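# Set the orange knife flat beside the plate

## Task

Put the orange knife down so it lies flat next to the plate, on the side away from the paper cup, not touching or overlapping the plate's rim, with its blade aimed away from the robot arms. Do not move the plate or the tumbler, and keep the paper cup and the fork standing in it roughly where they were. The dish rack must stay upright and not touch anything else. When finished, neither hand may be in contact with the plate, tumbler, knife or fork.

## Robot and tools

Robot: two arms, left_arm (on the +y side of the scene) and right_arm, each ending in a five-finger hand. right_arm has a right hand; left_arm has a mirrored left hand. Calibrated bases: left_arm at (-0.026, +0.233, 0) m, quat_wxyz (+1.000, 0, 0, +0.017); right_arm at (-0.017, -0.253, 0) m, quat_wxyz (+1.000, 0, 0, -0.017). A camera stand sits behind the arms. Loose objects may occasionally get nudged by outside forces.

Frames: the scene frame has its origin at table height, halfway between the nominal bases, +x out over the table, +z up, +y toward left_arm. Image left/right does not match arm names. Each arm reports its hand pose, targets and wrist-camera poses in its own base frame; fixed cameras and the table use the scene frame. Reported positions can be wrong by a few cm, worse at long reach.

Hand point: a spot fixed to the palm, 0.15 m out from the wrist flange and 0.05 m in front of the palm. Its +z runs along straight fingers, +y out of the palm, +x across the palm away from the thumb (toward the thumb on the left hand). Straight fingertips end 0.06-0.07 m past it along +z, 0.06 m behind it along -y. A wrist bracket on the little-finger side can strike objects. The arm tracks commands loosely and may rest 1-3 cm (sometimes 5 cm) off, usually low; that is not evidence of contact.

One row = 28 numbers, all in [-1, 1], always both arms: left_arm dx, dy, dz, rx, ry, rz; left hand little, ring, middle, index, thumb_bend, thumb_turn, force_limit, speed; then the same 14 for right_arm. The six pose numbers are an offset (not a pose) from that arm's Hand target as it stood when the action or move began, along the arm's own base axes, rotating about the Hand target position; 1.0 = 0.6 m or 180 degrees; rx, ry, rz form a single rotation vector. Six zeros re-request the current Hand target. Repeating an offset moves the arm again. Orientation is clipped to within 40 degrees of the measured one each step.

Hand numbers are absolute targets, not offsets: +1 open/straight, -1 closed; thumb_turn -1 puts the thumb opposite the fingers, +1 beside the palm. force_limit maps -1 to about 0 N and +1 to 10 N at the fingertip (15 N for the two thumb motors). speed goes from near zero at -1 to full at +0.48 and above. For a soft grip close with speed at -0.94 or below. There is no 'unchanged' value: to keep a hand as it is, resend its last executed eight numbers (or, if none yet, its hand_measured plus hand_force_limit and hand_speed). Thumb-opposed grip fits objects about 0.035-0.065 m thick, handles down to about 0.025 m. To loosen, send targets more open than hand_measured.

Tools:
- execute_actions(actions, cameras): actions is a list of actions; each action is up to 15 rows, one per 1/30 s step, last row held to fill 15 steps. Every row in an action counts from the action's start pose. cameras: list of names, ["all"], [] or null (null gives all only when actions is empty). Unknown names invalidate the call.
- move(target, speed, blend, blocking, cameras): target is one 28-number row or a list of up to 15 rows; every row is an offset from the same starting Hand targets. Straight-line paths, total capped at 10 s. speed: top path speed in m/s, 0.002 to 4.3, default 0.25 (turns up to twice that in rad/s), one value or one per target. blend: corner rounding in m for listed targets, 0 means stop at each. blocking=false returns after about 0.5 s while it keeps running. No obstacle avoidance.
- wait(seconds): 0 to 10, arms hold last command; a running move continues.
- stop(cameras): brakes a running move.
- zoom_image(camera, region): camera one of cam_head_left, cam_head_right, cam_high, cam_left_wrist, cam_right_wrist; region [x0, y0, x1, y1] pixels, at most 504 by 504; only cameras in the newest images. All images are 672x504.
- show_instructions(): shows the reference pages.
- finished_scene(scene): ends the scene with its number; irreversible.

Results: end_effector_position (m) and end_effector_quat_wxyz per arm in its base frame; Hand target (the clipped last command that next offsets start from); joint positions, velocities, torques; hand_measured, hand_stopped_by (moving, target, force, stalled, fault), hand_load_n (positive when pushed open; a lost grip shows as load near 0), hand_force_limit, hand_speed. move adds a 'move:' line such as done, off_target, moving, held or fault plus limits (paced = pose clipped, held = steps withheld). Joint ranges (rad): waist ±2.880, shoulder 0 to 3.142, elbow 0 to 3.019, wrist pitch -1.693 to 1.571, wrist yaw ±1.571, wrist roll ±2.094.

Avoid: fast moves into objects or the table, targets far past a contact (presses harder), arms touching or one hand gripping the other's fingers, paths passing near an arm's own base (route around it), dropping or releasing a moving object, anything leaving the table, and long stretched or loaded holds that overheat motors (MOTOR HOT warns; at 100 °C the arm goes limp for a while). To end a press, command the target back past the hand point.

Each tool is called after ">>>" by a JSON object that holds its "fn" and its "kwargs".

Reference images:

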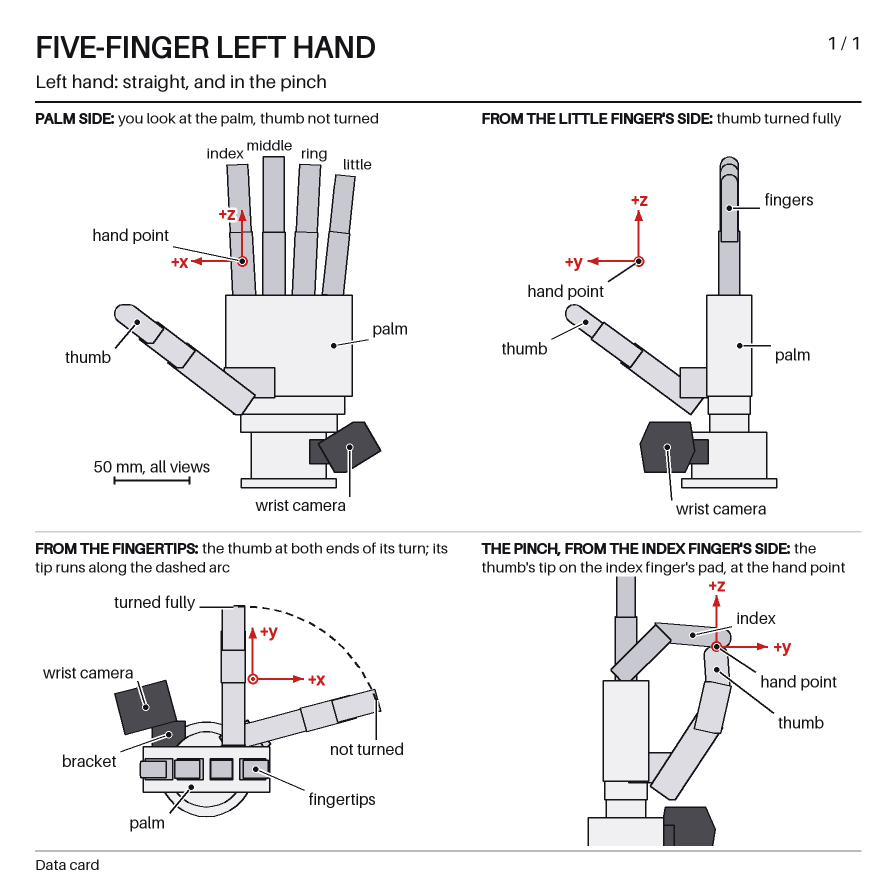

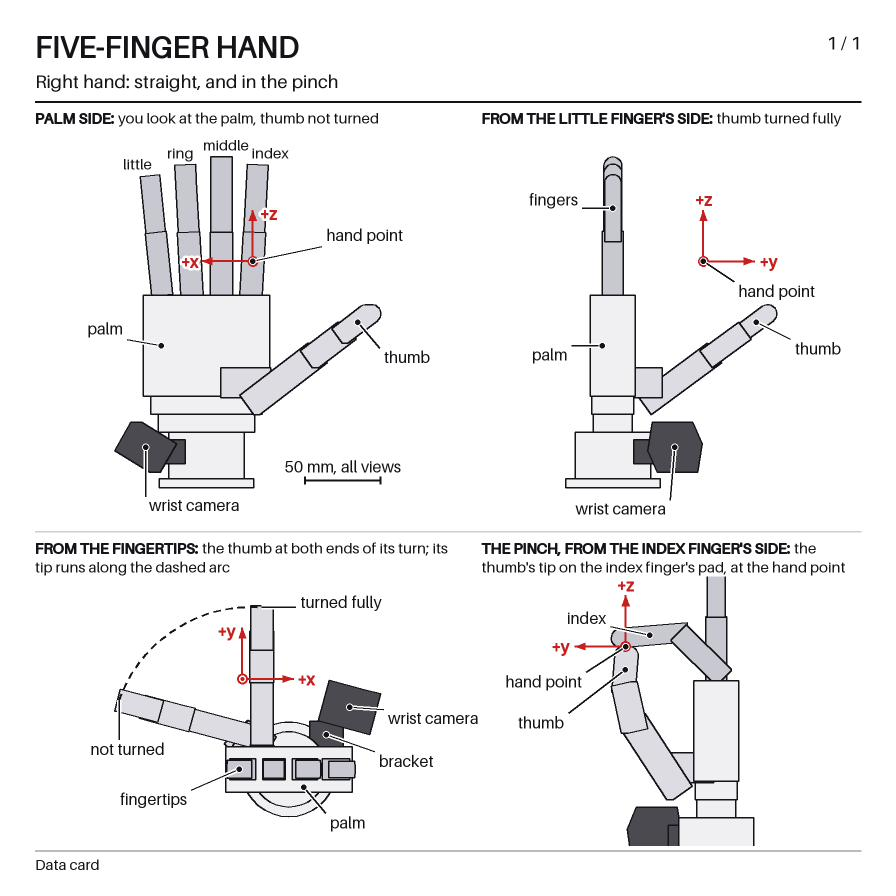

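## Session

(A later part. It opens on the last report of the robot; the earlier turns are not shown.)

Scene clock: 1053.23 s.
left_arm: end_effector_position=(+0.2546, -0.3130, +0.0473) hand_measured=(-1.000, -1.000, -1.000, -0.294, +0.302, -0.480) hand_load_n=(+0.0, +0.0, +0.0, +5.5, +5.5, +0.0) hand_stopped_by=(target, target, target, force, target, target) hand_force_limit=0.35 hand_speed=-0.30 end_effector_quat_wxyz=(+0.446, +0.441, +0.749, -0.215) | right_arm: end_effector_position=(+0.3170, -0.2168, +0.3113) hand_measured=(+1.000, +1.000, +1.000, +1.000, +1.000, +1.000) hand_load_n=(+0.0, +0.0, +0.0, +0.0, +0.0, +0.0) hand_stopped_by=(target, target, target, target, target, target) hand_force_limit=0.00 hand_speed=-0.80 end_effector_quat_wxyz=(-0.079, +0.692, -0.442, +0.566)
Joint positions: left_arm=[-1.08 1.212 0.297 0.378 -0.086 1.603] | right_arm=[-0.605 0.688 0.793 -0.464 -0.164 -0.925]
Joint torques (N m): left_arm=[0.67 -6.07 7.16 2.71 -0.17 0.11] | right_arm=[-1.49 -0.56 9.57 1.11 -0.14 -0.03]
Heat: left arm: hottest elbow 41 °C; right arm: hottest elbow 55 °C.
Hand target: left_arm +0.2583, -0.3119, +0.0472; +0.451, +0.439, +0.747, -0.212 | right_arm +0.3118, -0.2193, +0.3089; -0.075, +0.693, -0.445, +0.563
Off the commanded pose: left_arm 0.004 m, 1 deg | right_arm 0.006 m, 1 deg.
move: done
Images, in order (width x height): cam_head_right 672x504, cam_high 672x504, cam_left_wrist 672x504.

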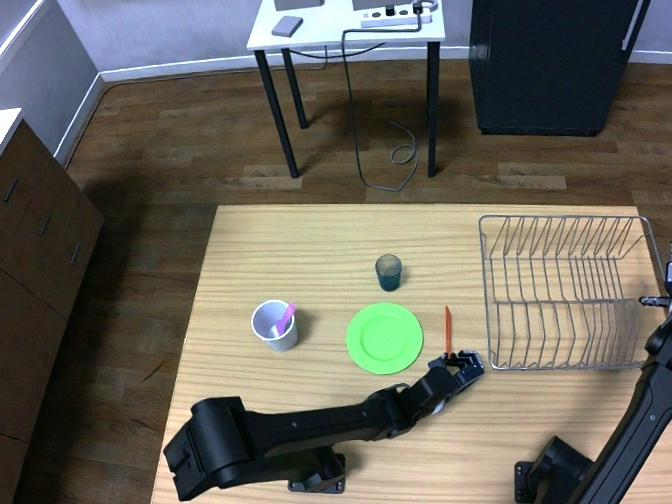

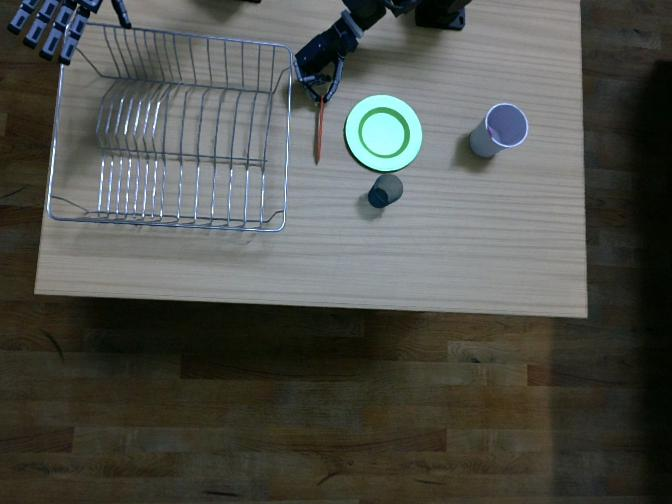

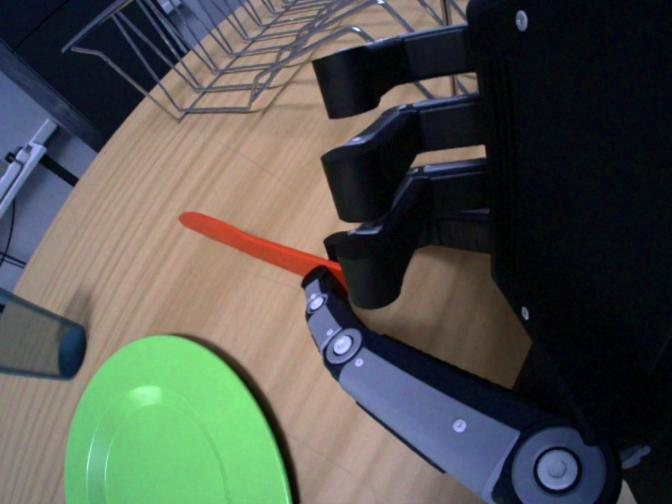

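>>> {"fn": "move", "kwargs": {"target": [[0,0,-0.018,0,0,0,-1,-1,-1,-0.6,0.3,-0.48,0.35,-0.3,0,0,0,0,0,0,1,1,1,1,1,1,0,-0.8]], "speed": 0.04, "cameras": ["cam_left_wrist","cam_head_right","cam_high"]}}

>>> {"fn": "zoom_image", "kwargs": {"camera": "cam_high", "region": [280, 60, 360, 180]}}

>>> {"fn": "zoom_image", "kwargs": {"camera": "cam_head_right", "region": [400, 280, 500, 380]}}

Scene clock: 1068.17 s.
left_arm: end_effector_position=(+0.2548, -0.3133, +0.0370) hand_measured=(-1.000, -1.000, -1.000, -0.294, +0.302, -0.480) hand_load_n=(+0.0, +0.0, +0.0, +5.5, +5.5, +0.0) hand_stopped_by=(target, target, target, force, target, target) hand_force_limit=0.35 hand_speed=-0.30 end_effector_quat_wxyz=(+0.447, +0.440, +0.748, -0.215) | right_arm: end_effector_position=(+0.3170, -0.2168, +0.3113) hand_measured=(+1.000, +1.000, +1.000, +1.000, +1.000, +1.000) hand_load_n=(+0.0, +0.0, +0.0, +0.0, +0.0, +0.0) hand_stopped_by=(target, target, target, target, target, target) hand_force_limit=0.00 hand_speed=-0.80 end_effector_quat_wxyz=(-0.079, +0.692, -0.442, +0.566)
Joint positions: left_arm=[-1.08 1.262 0.286 0.44 -0.086 1.603] | right_arm=[-0.605 0.688 0.793 -0.464 -0.164 -0.925]
Joint torques (N m): left_arm=[0.67 -6.36 6.74 2.8 -0.18 0.11] | right_arm=[-1.49 -1.08 9.61 1.02 -0.24 -0.11]
Heat: left arm: hottest elbow 40 °C; right arm: hottest elbow 55 °C.
Hand target: left_arm +0.2583, -0.3118, +0.0363; +0.451, +0.439, +0.747, -0.212 | right_arm +0.3118, -0.2193, +0.3089; -0.075, +0.693, -0.445, +0.563
Off the commanded pose: left_arm 0.004 m, 1 deg | right_arm 0.006 m, 1 deg.
move: done
Images, in order (width x height): cam_head_right 672x504, cam_high 672x504, cam_left_wrist 672x504.

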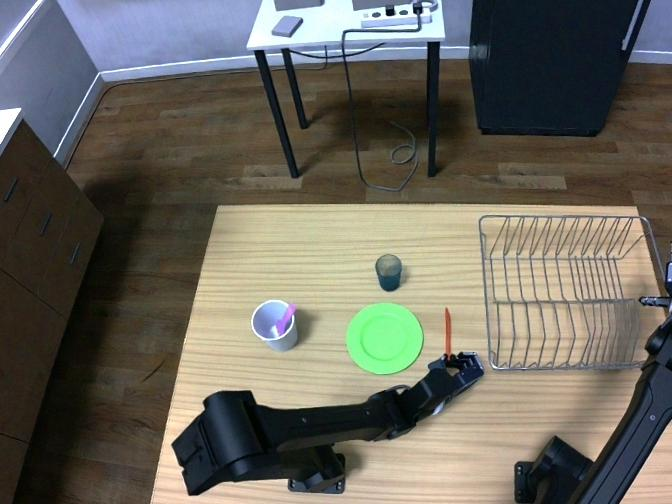

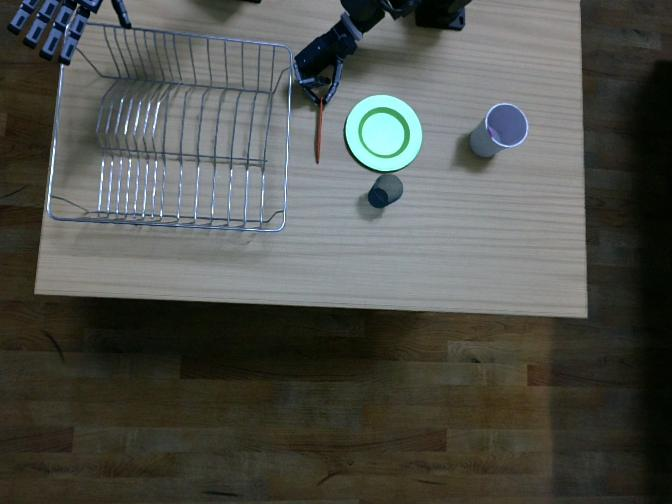

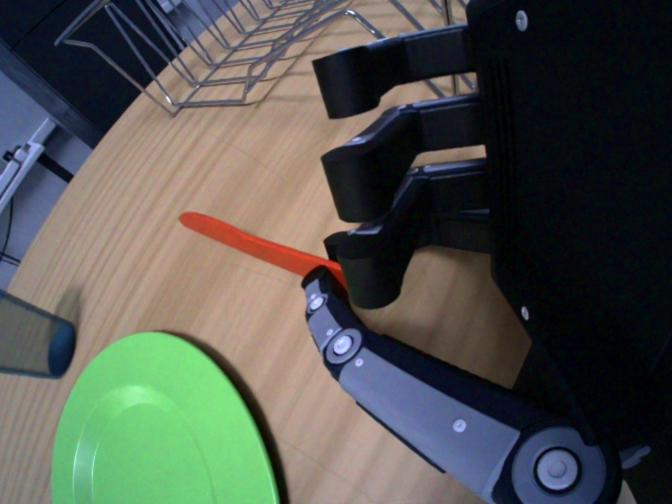

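Scaled by 4.200 from the camera's 672x504 image, which has a finer 960x720 frame.

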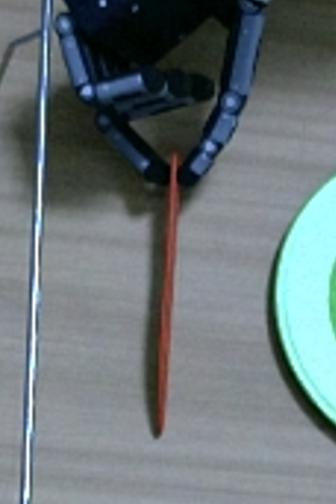

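Scaled by 5.040 from the camera's 672x504 image, which has a finer 960x720 frame.

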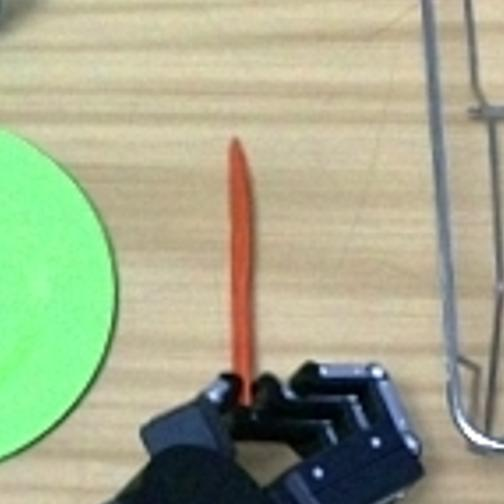

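>>> {"fn": "move", "kwargs": {"target": [[0,0,-0.016,0,0,0,-1,-1,-1,-0.6,0.3,-0.48,0.35,-0.3,0,0,0,0,0,0,1,1,1,1,1,1,0,-0.8]], "speed": 0.04, "cameras": ["cam_left_wrist","cam_head_right","cam_high"]}}

>>> {"fn": "zoom_image", "kwargs": {"camera": "cam_high", "region": [280, 60, 360, 180]}}

>>> {"fn": "zoom_image", "kwargs": {"camera": "cam_head_right", "region": [400, 280, 500, 380]}}

Scene clock: 1078.13 s.
left_arm: end_effector_position=(+0.2553, -0.3142, +0.0285) hand_measured=(-1.000, -1.000, -1.000, -0.294, +0.302, -0.480) hand_load_n=(+0.0, +0.0, +0.0, +5.5, +5.0, -0.5) hand_stopped_by=(target, target, target, force, target, target) hand_force_limit=0.35 hand_speed=-0.30 end_effector_quat_wxyz=(+0.448, +0.440, +0.748, -0.216) | right_arm: end_effector_position=(+0.3170, -0.2168, +0.3113) hand_measured=(+1.000, +1.000, +1.000, +1.000, +1.000, +1.000) hand_load_n=(+0.0, +0.0, +0.0, +0.0, +0.0, +0.0) hand_stopped_by=(target, target, target, target, target, target) hand_force_limit=0.00 hand_speed=-0.80 end_effector_quat_wxyz=(-0.079, +0.692, -0.442, +0.566)
Joint positions: left_arm=[-1.08 1.309 0.279 0.498 -0.086 1.603] | right_arm=[-0.605 0.688 0.793 -0.464 -0.164 -0.925]
Joint torques (N m): left_arm=[0.67 -6.48 6.28 2.74 -0.19 0.11] | right_arm=[-1.73 -1.2 9.68 1.05 -0.16 -0.07]
Heat: left arm: hottest elbow 40 °C; right arm: hottest elbow 55 °C.
Hand target: left_arm +0.2583, -0.3119, +0.0267; +0.451, +0.439, +0.747, -0.212 | right_arm +0.3118, -0.2193, +0.3089; -0.075, +0.693, -0.445, +0.563
Off the commanded pose: left_arm 0.004 m, 1 deg | right_arm 0.006 m, 1 deg.
move: done
Images, in order (width x height): cam_head_right 672x504, cam_high 672x504, cam_left_wrist 672x504.

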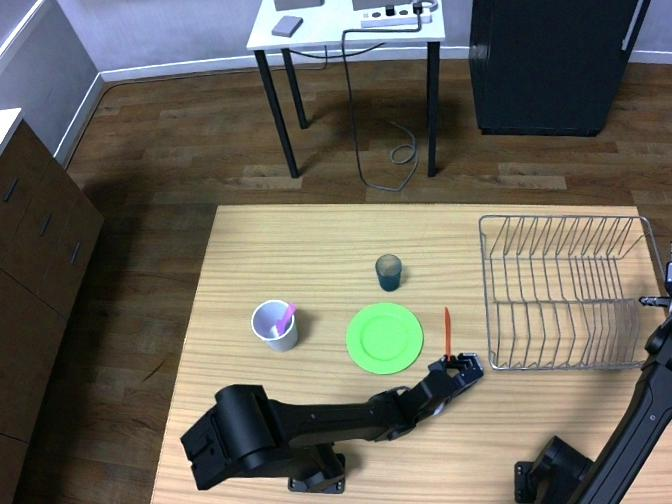

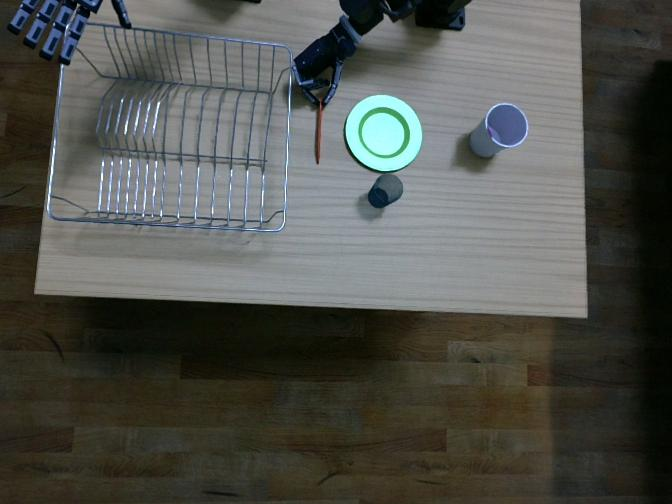

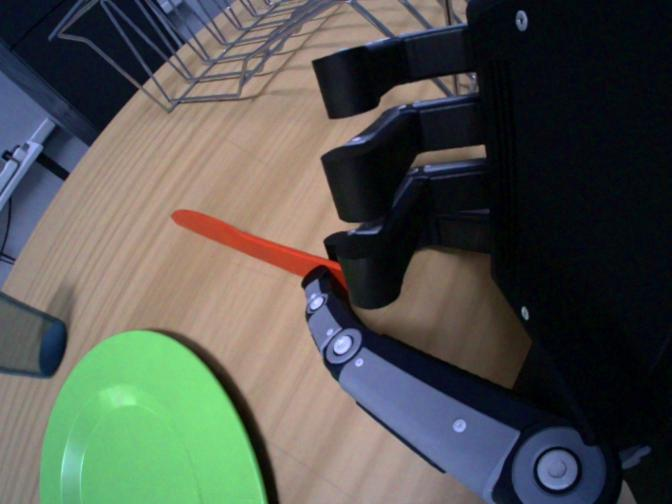

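Scaled by 4.200 from the camera's 672x504 image, which has a finer 960x720 frame.

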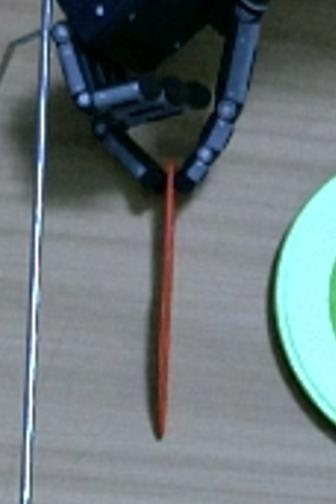

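Scaled by 5.040 from the camera's 672x504 image, which has a finer 960x720 frame.

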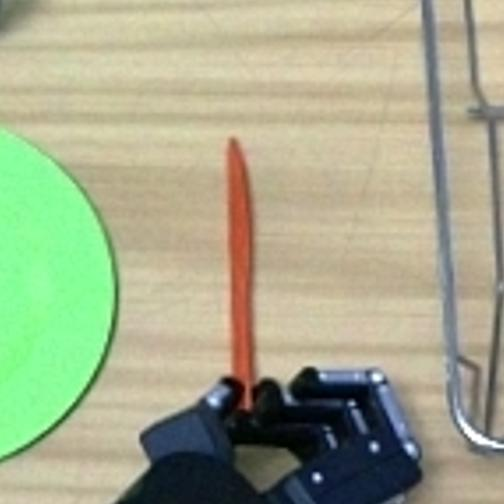

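>>> {"fn": "move", "kwargs": {"target": [[0,0,-0.014,0,0,0,-1,-1,-1,-0.6,0.3,-0.48,0.35,-0.3,0,0,0,0,0,0,1,1,1,1,1,1,0,-0.8]], "speed": 0.04, "cameras": ["cam_left_wrist","cam_head_right","cam_high"]}}

>>> {"fn": "zoom_image", "kwargs": {"camera": "cam_high", "region": [280, 60, 360, 180]}}

>>> {"fn": "zoom_image", "kwargs": {"camera": "cam_head_right", "region": [400, 280, 500, 380]}}

Scene clock: 1085.93 s.
left_arm: end_effector_position=(+0.2569, -0.3172, +0.0252) hand_measured=(-1.000, -1.000, -1.000, -0.294, +0.302, -0.480) hand_load_n=(+0.0, +0.0, +0.0, +5.5, +5.0, +0.0) hand_stopped_by=(target, target, target, force, target, target) hand_force_limit=0.35 hand_speed=-0.30 end_effector_quat_wxyz=(+0.454, +0.438, +0.745, -0.219) | right_arm: end_effector_position=(+0.3170, -0.2168, +0.3113) hand_measured=(+1.000, +1.000, +1.000, +1.000, +1.000, +1.000) hand_load_n=(+0.0, +0.0, +0.0, +0.0, +0.0, +0.0) hand_stopped_by=(target, target, target, target, target, target) hand_force_limit=0.00 hand_speed=-0.80 end_effector_quat_wxyz=(-0.079, +0.692, -0.442, +0.566)
Joint positions: left_arm=[-1.08 1.345 0.276 0.552 -0.087 1.603] | right_arm=[-0.605 0.688 0.793 -0.464 -0.164 -0.925]
Joint torques (N m): left_arm=[0.67 -6.24 5.64 2.54 -0.16 0.11] | right_arm=[-2.02 -1.55 9.72 0.91 -0.2 -0.01]
Heat: left arm: hottest elbow 39 °C; right arm: hottest elbow 55 °C.
Hand target: left_arm +0.2583, -0.3119, +0.0183; +0.451, +0.439, +0.747, -0.212 | right_arm +0.3118, -0.2193, +0.3089; -0.075, +0.693, -0.445, +0.563
Off the commanded pose: left_arm 0.009 m, 1 deg | right_arm 0.006 m, 1 deg.
move: done
Images, in order (width x height): cam_head_right 672x504, cam_high 672x504, cam_left_wrist 672x504.

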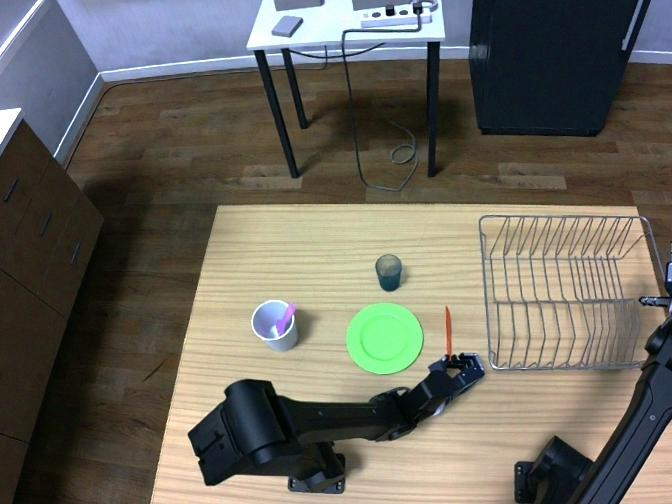

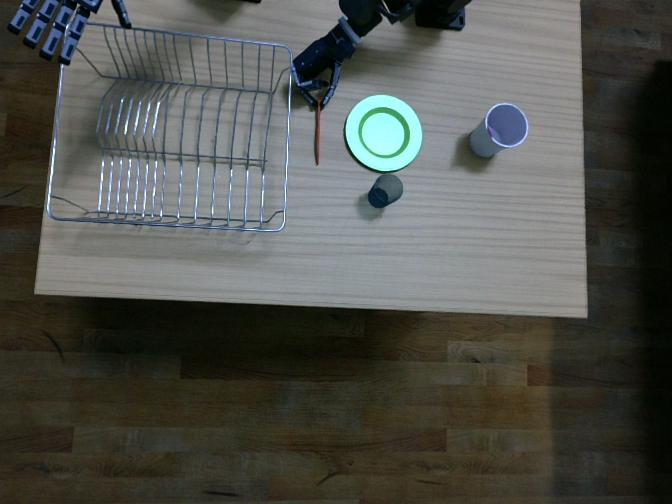

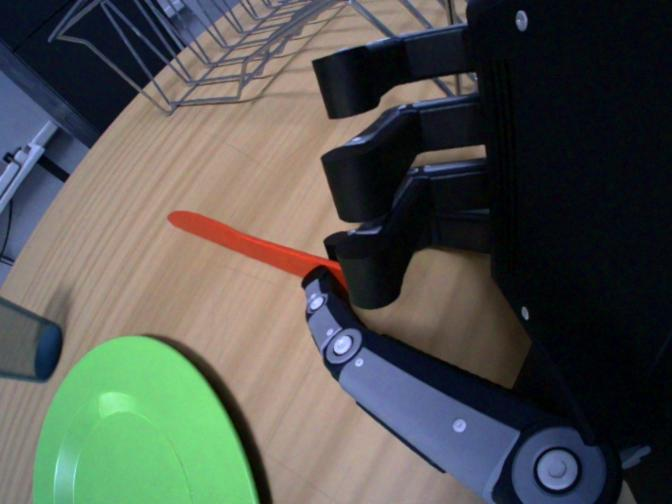

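Scaled by 4.200 from the camera's 672x504 image, which has a finer 960x720 frame.

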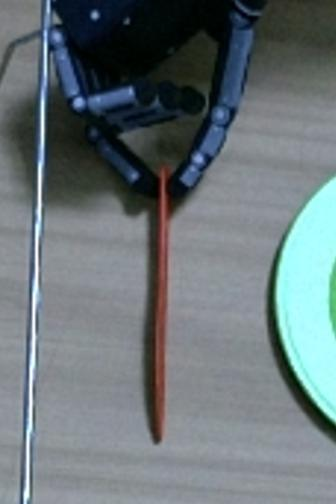

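Scaled by 5.040 from the camera's 672x504 image, which has a finer 960x720 frame.

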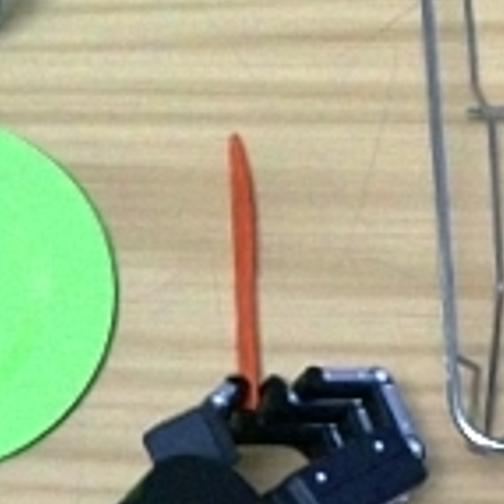

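>>> {"fn": "move", "kwargs": {"target": [[0,0,0.012,0,0,0,-1,-1,-1,-0.6,0.3,-0.48,0.35,-0.3,0,0,0,0,0,0,1,1,1,1,1,1,0,-0.8],[0,0,0.012,0,0,0,-1,-1,-1,0.0,0.3,-0.48,0.35,-0.8,0,0,0,0,0,0,1,1,1,1,1,1,0,-0.8]], "speed": 0.04, "cameras": ["cam_left_wrist","cam_head_right","cam_high"]}}

>>> {"fn": "zoom_image", "kwargs": {"camera": "cam_high", "region": [280, 60, 360, 180]}}

>>> {"fn": "zoom_image", "kwargs": {"camera": "cam_head_right", "region": [400, 280, 500, 380]}}

Scene clock: 1099.83 s.
left_arm: end_effector_position=(+0.2573, -0.3166, +0.0294) hand_measured=(-1.000, -1.000, -1.000, +0.000, +0.300, -0.480) hand_load_n=(+0.0, +0.0, +0.0, -1.0, +0.0, +0.0) hand_stopped_by=(target, target, target, target, target, target) hand_force_limit=0.35 hand_speed=-0.80 end_effector_quat_wxyz=(+0.456, +0.438, +0.743, -0.218) | right_arm: end_effector_position=(+0.3170, -0.2168, +0.3113) hand_measured=(+1.000, +1.000, +1.000, +1.000, +1.000, +1.000) hand_load_n=(+0.5, +0.0, +0.0, +0.0, +0.0, +0.0) hand_stopped_by=(target, target, target, target, target, target) hand_force_limit=0.00 hand_speed=-0.80 end_effector_quat_wxyz=(-0.079, +0.692, -0.442, +0.566)
Joint positions: left_arm=[-1.08 1.327 0.276 0.538 -0.089 1.608] | right_arm=[-0.605 0.688 0.793 -0.464 -0.164 -0.925]
Joint torques (N m): left_arm=[0.79 -7.53 6.23 1.33 -0.04 0.07] | right_arm=[-1.55 -2.08 9.58 1.06 -0.12 0.02]
Heat: left arm: hottest elbow 38 °C; right arm: hottest elbow 55 °C.
Hand target: left_arm +0.2583, -0.3119, +0.0255; +0.451, +0.439, +0.747, -0.212 | right_arm +0.3118, -0.2193, +0.3089; -0.075, +0.693, -0.445, +0.563
Off the commanded pose: left_arm 0.006 m, 1 deg | right_arm 0.006 m, 1 deg.
move: done
Images, in order (width x height): cam_head_right 672x504, cam_high 672x504, cam_left_wrist 672x504.

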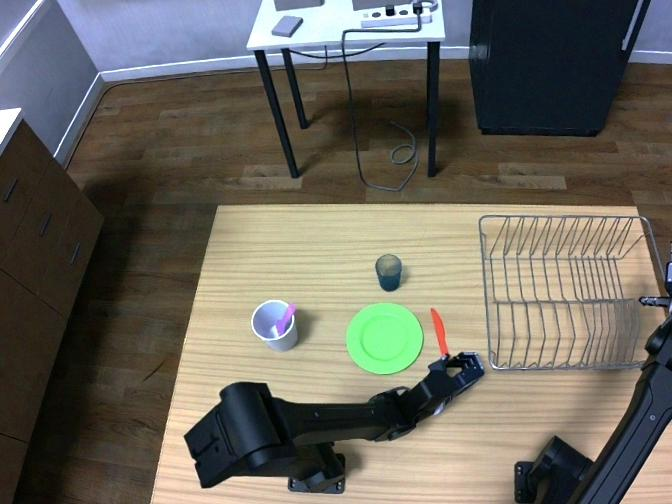

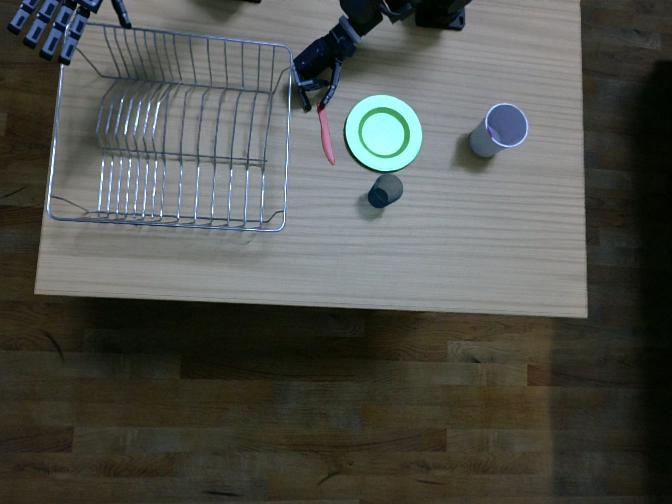

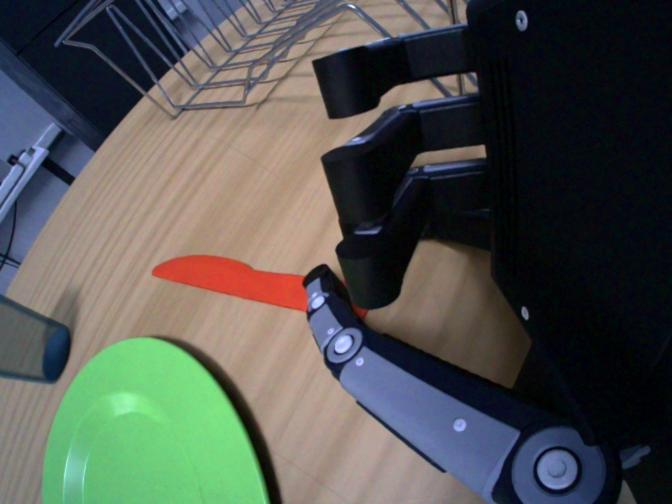

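Scaled by 4.200 from the camera's 672x504 image, which has a finer 960x720 frame.

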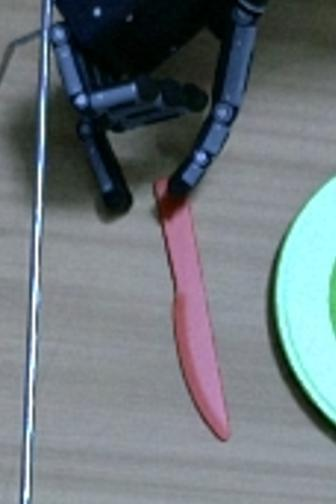

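Scaled by 5.040 from the camera's 672x504 image, which has a finer 960x720 frame.

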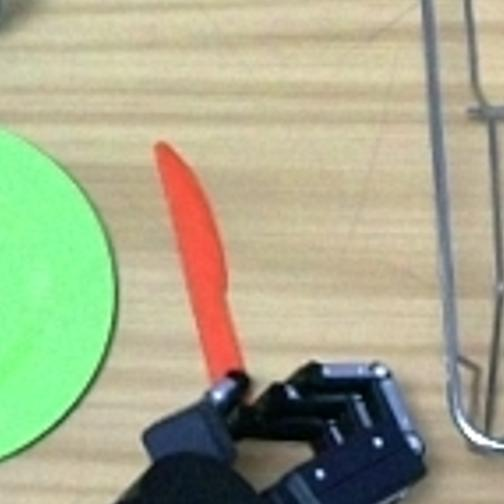

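>>> {"fn": "move", "kwargs": {"target": [[0,0,0.1,0,0,0,-1,-1,-1,0.0,0.3,-0.48,0.35,-0.8,0,0,0,0,0,0,1,1,1,1,1,1,0,-0.8],[-0.02,0.0,0.3,0,0,0,-1,-1,-1,0.0,0.3,-0.48,0.35,-0.8,0,0,0,0,0,0,1,1,1,1,1,1,0,-0.8]], "speed": [0.05,0.15], "blend": [0.01,0], "cameras": ["cam_head_right","cam_high"]}}

>>> {"fn": "zoom_image", "kwargs": {"camera": "cam_high", "region": [280, 60, 360, 180]}}

>>> {"fn": "zoom_image", "kwargs": {"camera": "cam_high", "region": [440, 60, 600, 180]}}

Scene clock: 1137.37 s.
left_arm: end_effector_position=(+0.2469, -0.3012, +0.1851) hand_measured=(-1.000, -1.000, -1.000, +0.000, +0.300, -0.480) hand_load_n=(+0.0, +0.0, +0.0, +0.0, +0.0, +0.0) hand_stopped_by=(target, target, target, target, target, target) hand_force_limit=0.35 hand_speed=-0.80 end_effector_quat_wxyz=(+0.443, +0.443, +0.753, -0.201) | right_arm: end_effector_position=(+0.3170, -0.2168, +0.3113) hand_measured=(+1.000, +1.000, +1.000, +1.000, +1.000, +1.000) hand_load_n=(+0.0, +0.0, +0.0, +0.0, +0.0, +0.0) hand_stopped_by=(target, target, target, target, target, target) hand_force_limit=0.00 hand_speed=-0.80 end_effector_quat_wxyz=(-0.079, +0.692, -0.442, +0.566)
Joint positions: left_arm=[-1.101 0.805 0.532 -0.288 -0.122 1.602] | right_arm=[-0.605 0.688 0.793 -0.464 -0.164 -0.925]
Joint torques (N m): left_arm=[-0.91 -5.01 13.48 1.37 -0.24 -0.1] | right_arm=[-2.43 -2.55 9.5 1.21 -0.14 -0.05]
Heat: left arm: hottest elbow 37 °C; right arm: hottest elbow 55 °C.
Hand target: left_arm +0.2462, -0.3119, +0.2055; +0.451, +0.439, +0.747, -0.212 | right_arm +0.3118, -0.2193, +0.3089; -0.075, +0.693, -0.445, +0.563
Off the commanded pose: left_arm 0.023 m, 2 deg | right_arm 0.006 m, 1 deg.
move: off_target (left_arm)
Images, in order (width x height): cam_head_right 672x504, cam_high 672x504.

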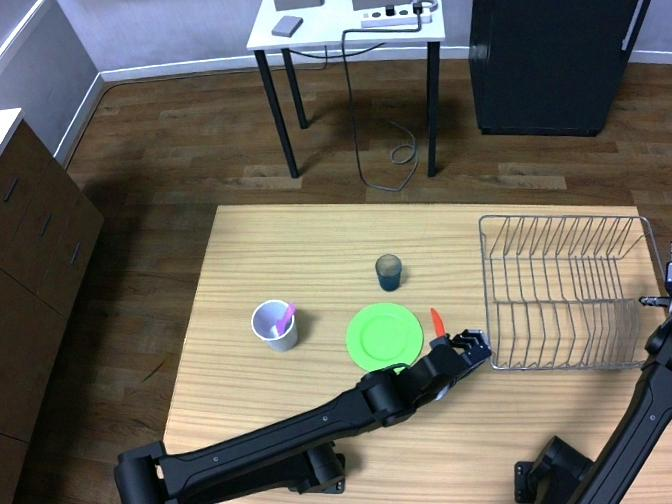

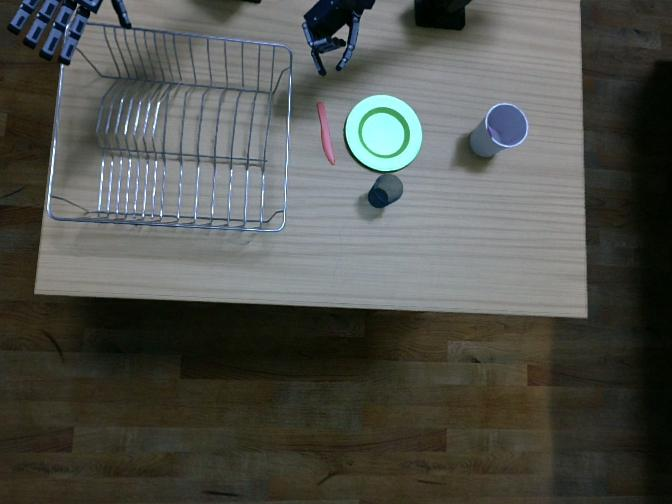

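Scaled by 4.200 from the camera's 672x504 image, which has a finer 960x720 frame.

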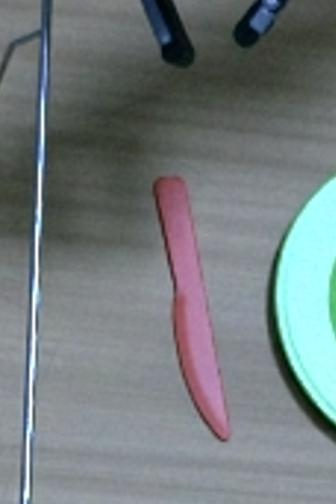

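Scaled by 3.150 from the camera's 672x504 image, which has a finer 960x720 frame.

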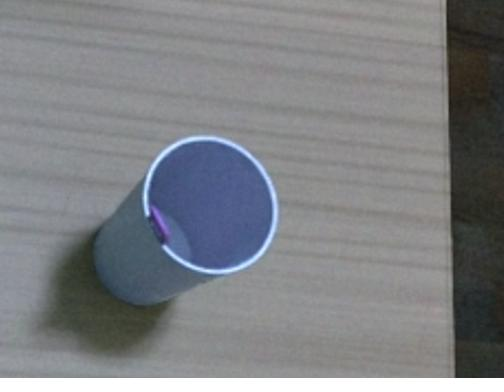

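>>> {"fn": "move", "kwargs": {"target": [[0,0.03,0.208,0,0,0,-1,-1,-1,0.0,0.3,-0.48,0.35,-0.2,0,0,0,0,0,0,1,1,1,1,1,1,0,-0.8],[0.06,0.30,0.22,-0.154,0.178,0.384,-1,-1,-1,0.0,0.3,-0.48,0.35,-0.2,0,0,0,0,0,0,1,1,1,1,1,1,0,-0.8]], "speed": 0.2, "blend": [0.03,0], "cameras": ["cam_head_right","cam_high"]}}

Scene clock: 1216.67 s.
left_arm: end_effector_position=(+0.2770, -0.1306, +0.3179) hand_measured=(-1.000, -1.000, -1.000, +0.000, +0.300, -0.480) hand_load_n=(+0.0, +0.0, +0.5, +0.0, +0.0, +0.0) hand_stopped_by=(target, target, target, target, target, target) hand_force_limit=0.35 hand_speed=-0.20 end_effector_quat_wxyz=(+0.360, -0.224, +0.888, -0.180) | right_arm: end_effector_position=(+0.3170, -0.2168, +0.3113) hand_measured=(+1.000, +1.000, +1.000, +1.000, +1.000, +1.000) hand_load_n=(+0.0, +0.0, +0.0, +0.0, +0.0, +0.0) hand_stopped_by=(target, target, target, target, target, target) hand_force_limit=0.00 hand_speed=-0.80 end_effector_quat_wxyz=(-0.079, +0.692, -0.442, +0.566)
Joint positions: left_arm=[-0.656 0.777 1.052 -1.068 -0.319 0.551] | right_arm=[-0.605 0.688 0.793 -0.464 -0.164 -0.925]
Joint torques (N m): left_arm=[0.79 -3.49 13.97 1.16 -0.16 -0.11] | right_arm=[-1.49 -1.55 9.51 1.18 -0.18 0.01]
Heat: left arm: hottest elbow 48 °C; right arm: hottest elbow 55 °C.
Hand target: left_arm +0.2823, -0.1319, +0.3375; +0.366, -0.235, +0.880, -0.190 | right_arm +0.3118, -0.2193, +0.3089; -0.075, +0.693, -0.445, +0.563
Off the commanded pose: left_arm 0.020 m, 2 deg | right_arm 0.006 m, 1 deg.
move: off_target (left_arm)
Images, in order (width x height): cam_head_right 672x504, cam_high 672x504.

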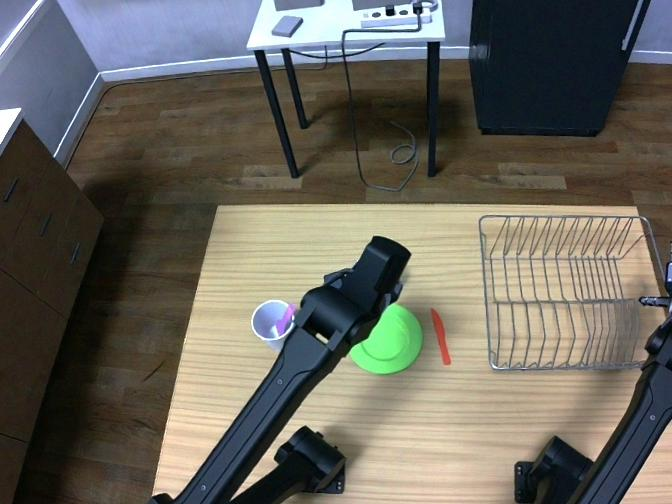

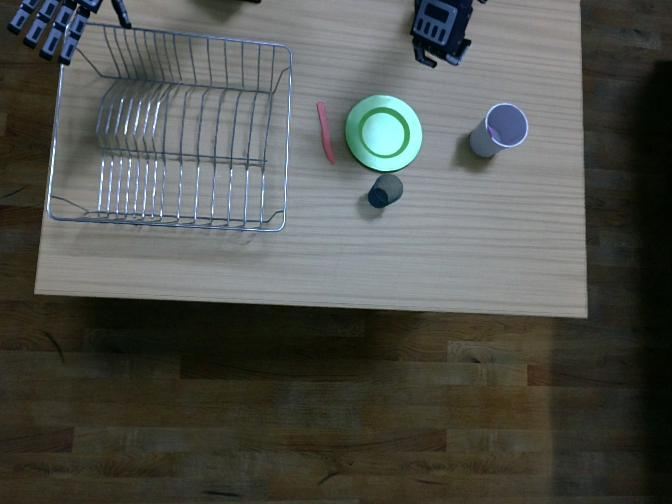

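>>> {"fn": "move", "kwargs": {"target": [[-0.07,0.253,-0.04,-0.155,0.1787,0.3837,1,1,1,1,0.3,-0.48,0.35,-0.2,0,0,0,0,0,0,1,1,1,1,1,1,0,-0.8]], "speed": 0.2, "cameras": ["cam_head_right","cam_high"]}}

Scene clock: 1228.00 s.
left_arm: end_effector_position=(+0.2330, +0.0170, +0.2977) hand_measured=(+1.000, +1.000, +1.000, +1.000, +0.300, -0.480) hand_load_n=(+0.0, -0.5, +0.0, +0.0, +0.0, +0.0) hand_stopped_by=(target, target, target, target, target, target) hand_force_limit=0.35 hand_speed=-0.20 end_effector_quat_wxyz=(-0.095, +0.791, -0.600, +0.069) | right_arm: end_effector_position=(+0.3170, -0.2168, +0.3113) hand_measured=(+1.000, +1.000, +1.000, +1.000, +1.000, +1.000) hand_load_n=(+0.0, +0.0, +0.0, +0.0, +0.0, +0.0) hand_stopped_by=(target, target, target, target, target, target) hand_force_limit=0.00 hand_speed=-0.80 end_effector_quat_wxyz=(-0.079, +0.692, -0.442, +0.566)
Joint positions: left_arm=[0.206 0.948 1.199 -1.589 -0.021 -0.064] | right_arm=[-0.605 0.688 0.793 -0.464 -0.164 -0.925]
Joint torques (N m): left_arm=[0.67 -5.01 13.15 0.35 0.06 -0.17] | right_arm=[-1.55 -1.03 9.81 1.02 -0.13 0.04]
Heat: left arm: hottest elbow 48 °C; right arm: hottest elbow 55 °C.
Hand target: left_arm +0.2404, +0.0199, +0.3135; -0.104, +0.797, -0.590, +0.078 | right_arm +0.3118, -0.2193, +0.3089; -0.075, +0.693, -0.445, +0.563
Off the commanded pose: left_arm 0.018 m, 2 deg | right_arm 0.006 m, 1 deg.
move: off_target (left_arm)
Images, in order (width x height): cam_head_right 672x504, cam_high 672x504.

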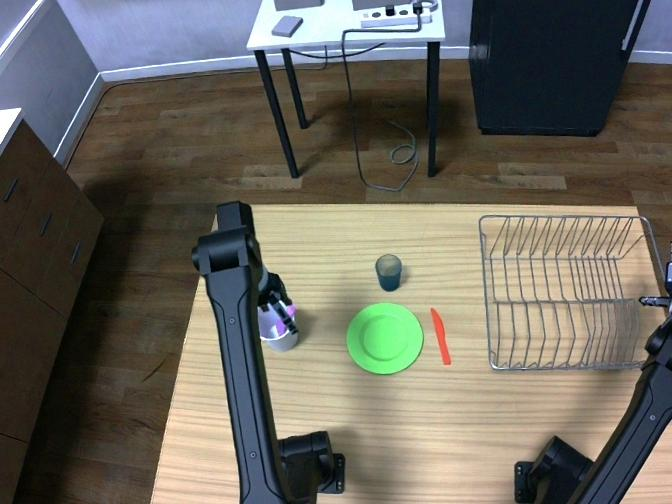

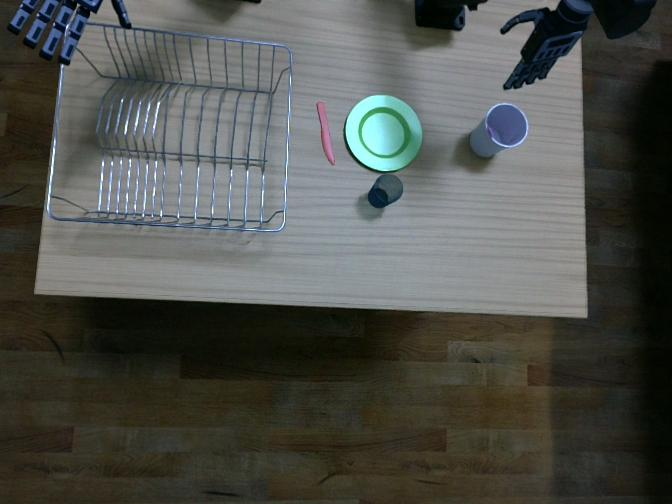

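>>> {"fn": "move", "kwargs": {"target": [[-0.077,0.03,0,0,0,0,1,1,1,1,0.3,-0.48,0.35,-0.2,0,0,0,0,0,0,1,1,1,1,1,1,0,-0.8],[-0.077,0.025,-0.25,0,0,0,1,1,1,1,0.3,-0.48,0.35,-0.2,0,0,0,0,0,0,1,1,1,1,1,1,0,-0.8]], "speed": 0.12, "cameras": ["cam_head_right","cam_high","cam_left_wrist"]}}

>>> {"fn": "zoom_image", "kwargs": {"camera": "cam_high", "region": [440, 40, 600, 180]}}

Scene clock: 1243.47 s.
left_arm: end_effector_position=(+0.1902, +0.0336, +0.1611) hand_measured=(+1.000, +1.000, +1.000, +1.000, +0.300, -0.480) hand_load_n=(+0.0, +0.0, +0.0, +0.0, +0.0, +0.0) hand_stopped_by=(target, target, target, target, target, target) hand_force_limit=0.35 hand_speed=-0.20 end_effector_quat_wxyz=(-0.094, +0.799, -0.590, +0.072) | right_arm: end_effector_position=(+0.3170, -0.2168, +0.3113) hand_measured=(+1.000, +1.000, +1.000, +1.000, +1.000, +1.000) hand_load_n=(+0.0, +0.0, +0.0, +0.0, +0.0, +0.0) hand_stopped_by=(target, target, target, target, target, target) hand_force_limit=0.00 hand_speed=-0.80 end_effector_quat_wxyz=(-0.079, +0.692, -0.442, +0.566)
Joint positions: left_arm=[0.339 0.797 0.763 -1.3 0.013 0.039] | right_arm=[-0.605 0.688 0.793 -0.464 -0.164 -0.925]
Joint torques (N m): left_arm=[0.15 -4.42 9.95 1.36 -0.09 -0.01] | right_arm=[-2.14 -0.97 9.78 1.02 -0.18 -0.02]
Heat: left arm: hottest elbow 48 °C; right arm: hottest elbow 55 °C.
Hand target: left_arm +0.1942, +0.0349, +0.1636; -0.104, +0.797, -0.590, +0.078 | right_arm +0.3118, -0.2193, +0.3089; -0.075, +0.693, -0.445, +0.563
Off the commanded pose: left_arm 0.005 m, 1 deg | right_arm 0.006 m, 1 deg.
move: done
Images, in order (width x height): cam_head_right 672x504, cam_high 672x504, cam_left_wrist 672x504.

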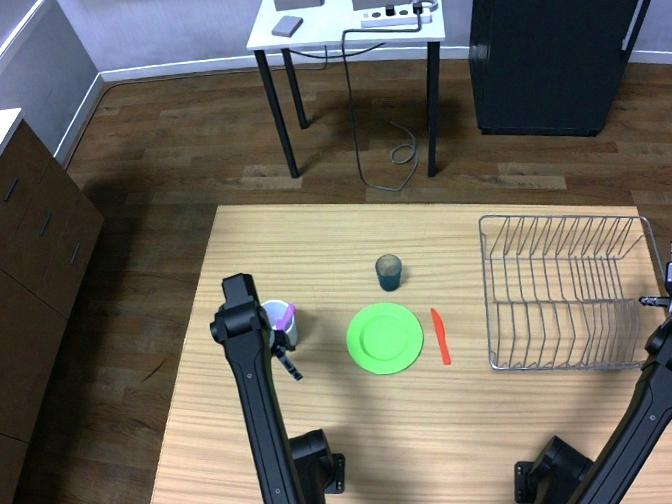

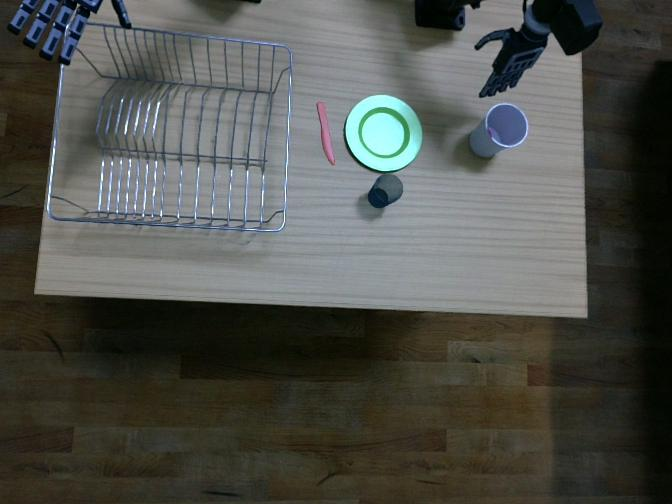

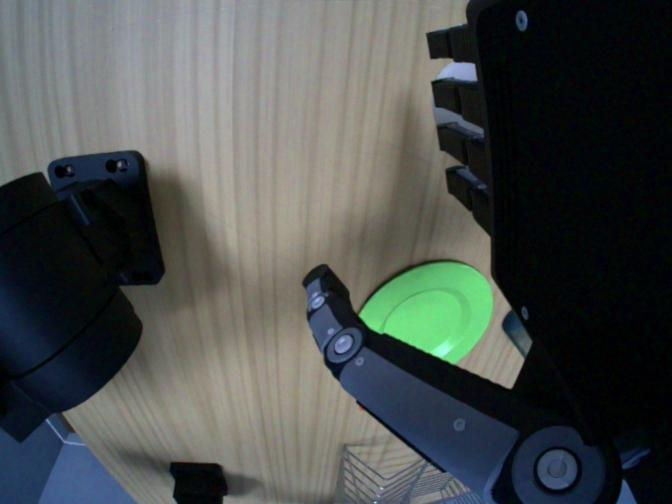

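Scaled by 3.150 from the camera's 672x504 image, which has a finer 960x720 frame.

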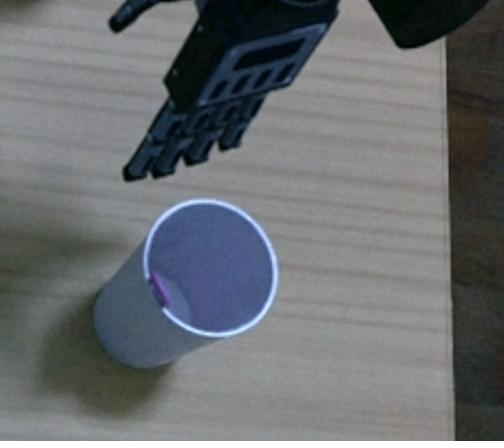

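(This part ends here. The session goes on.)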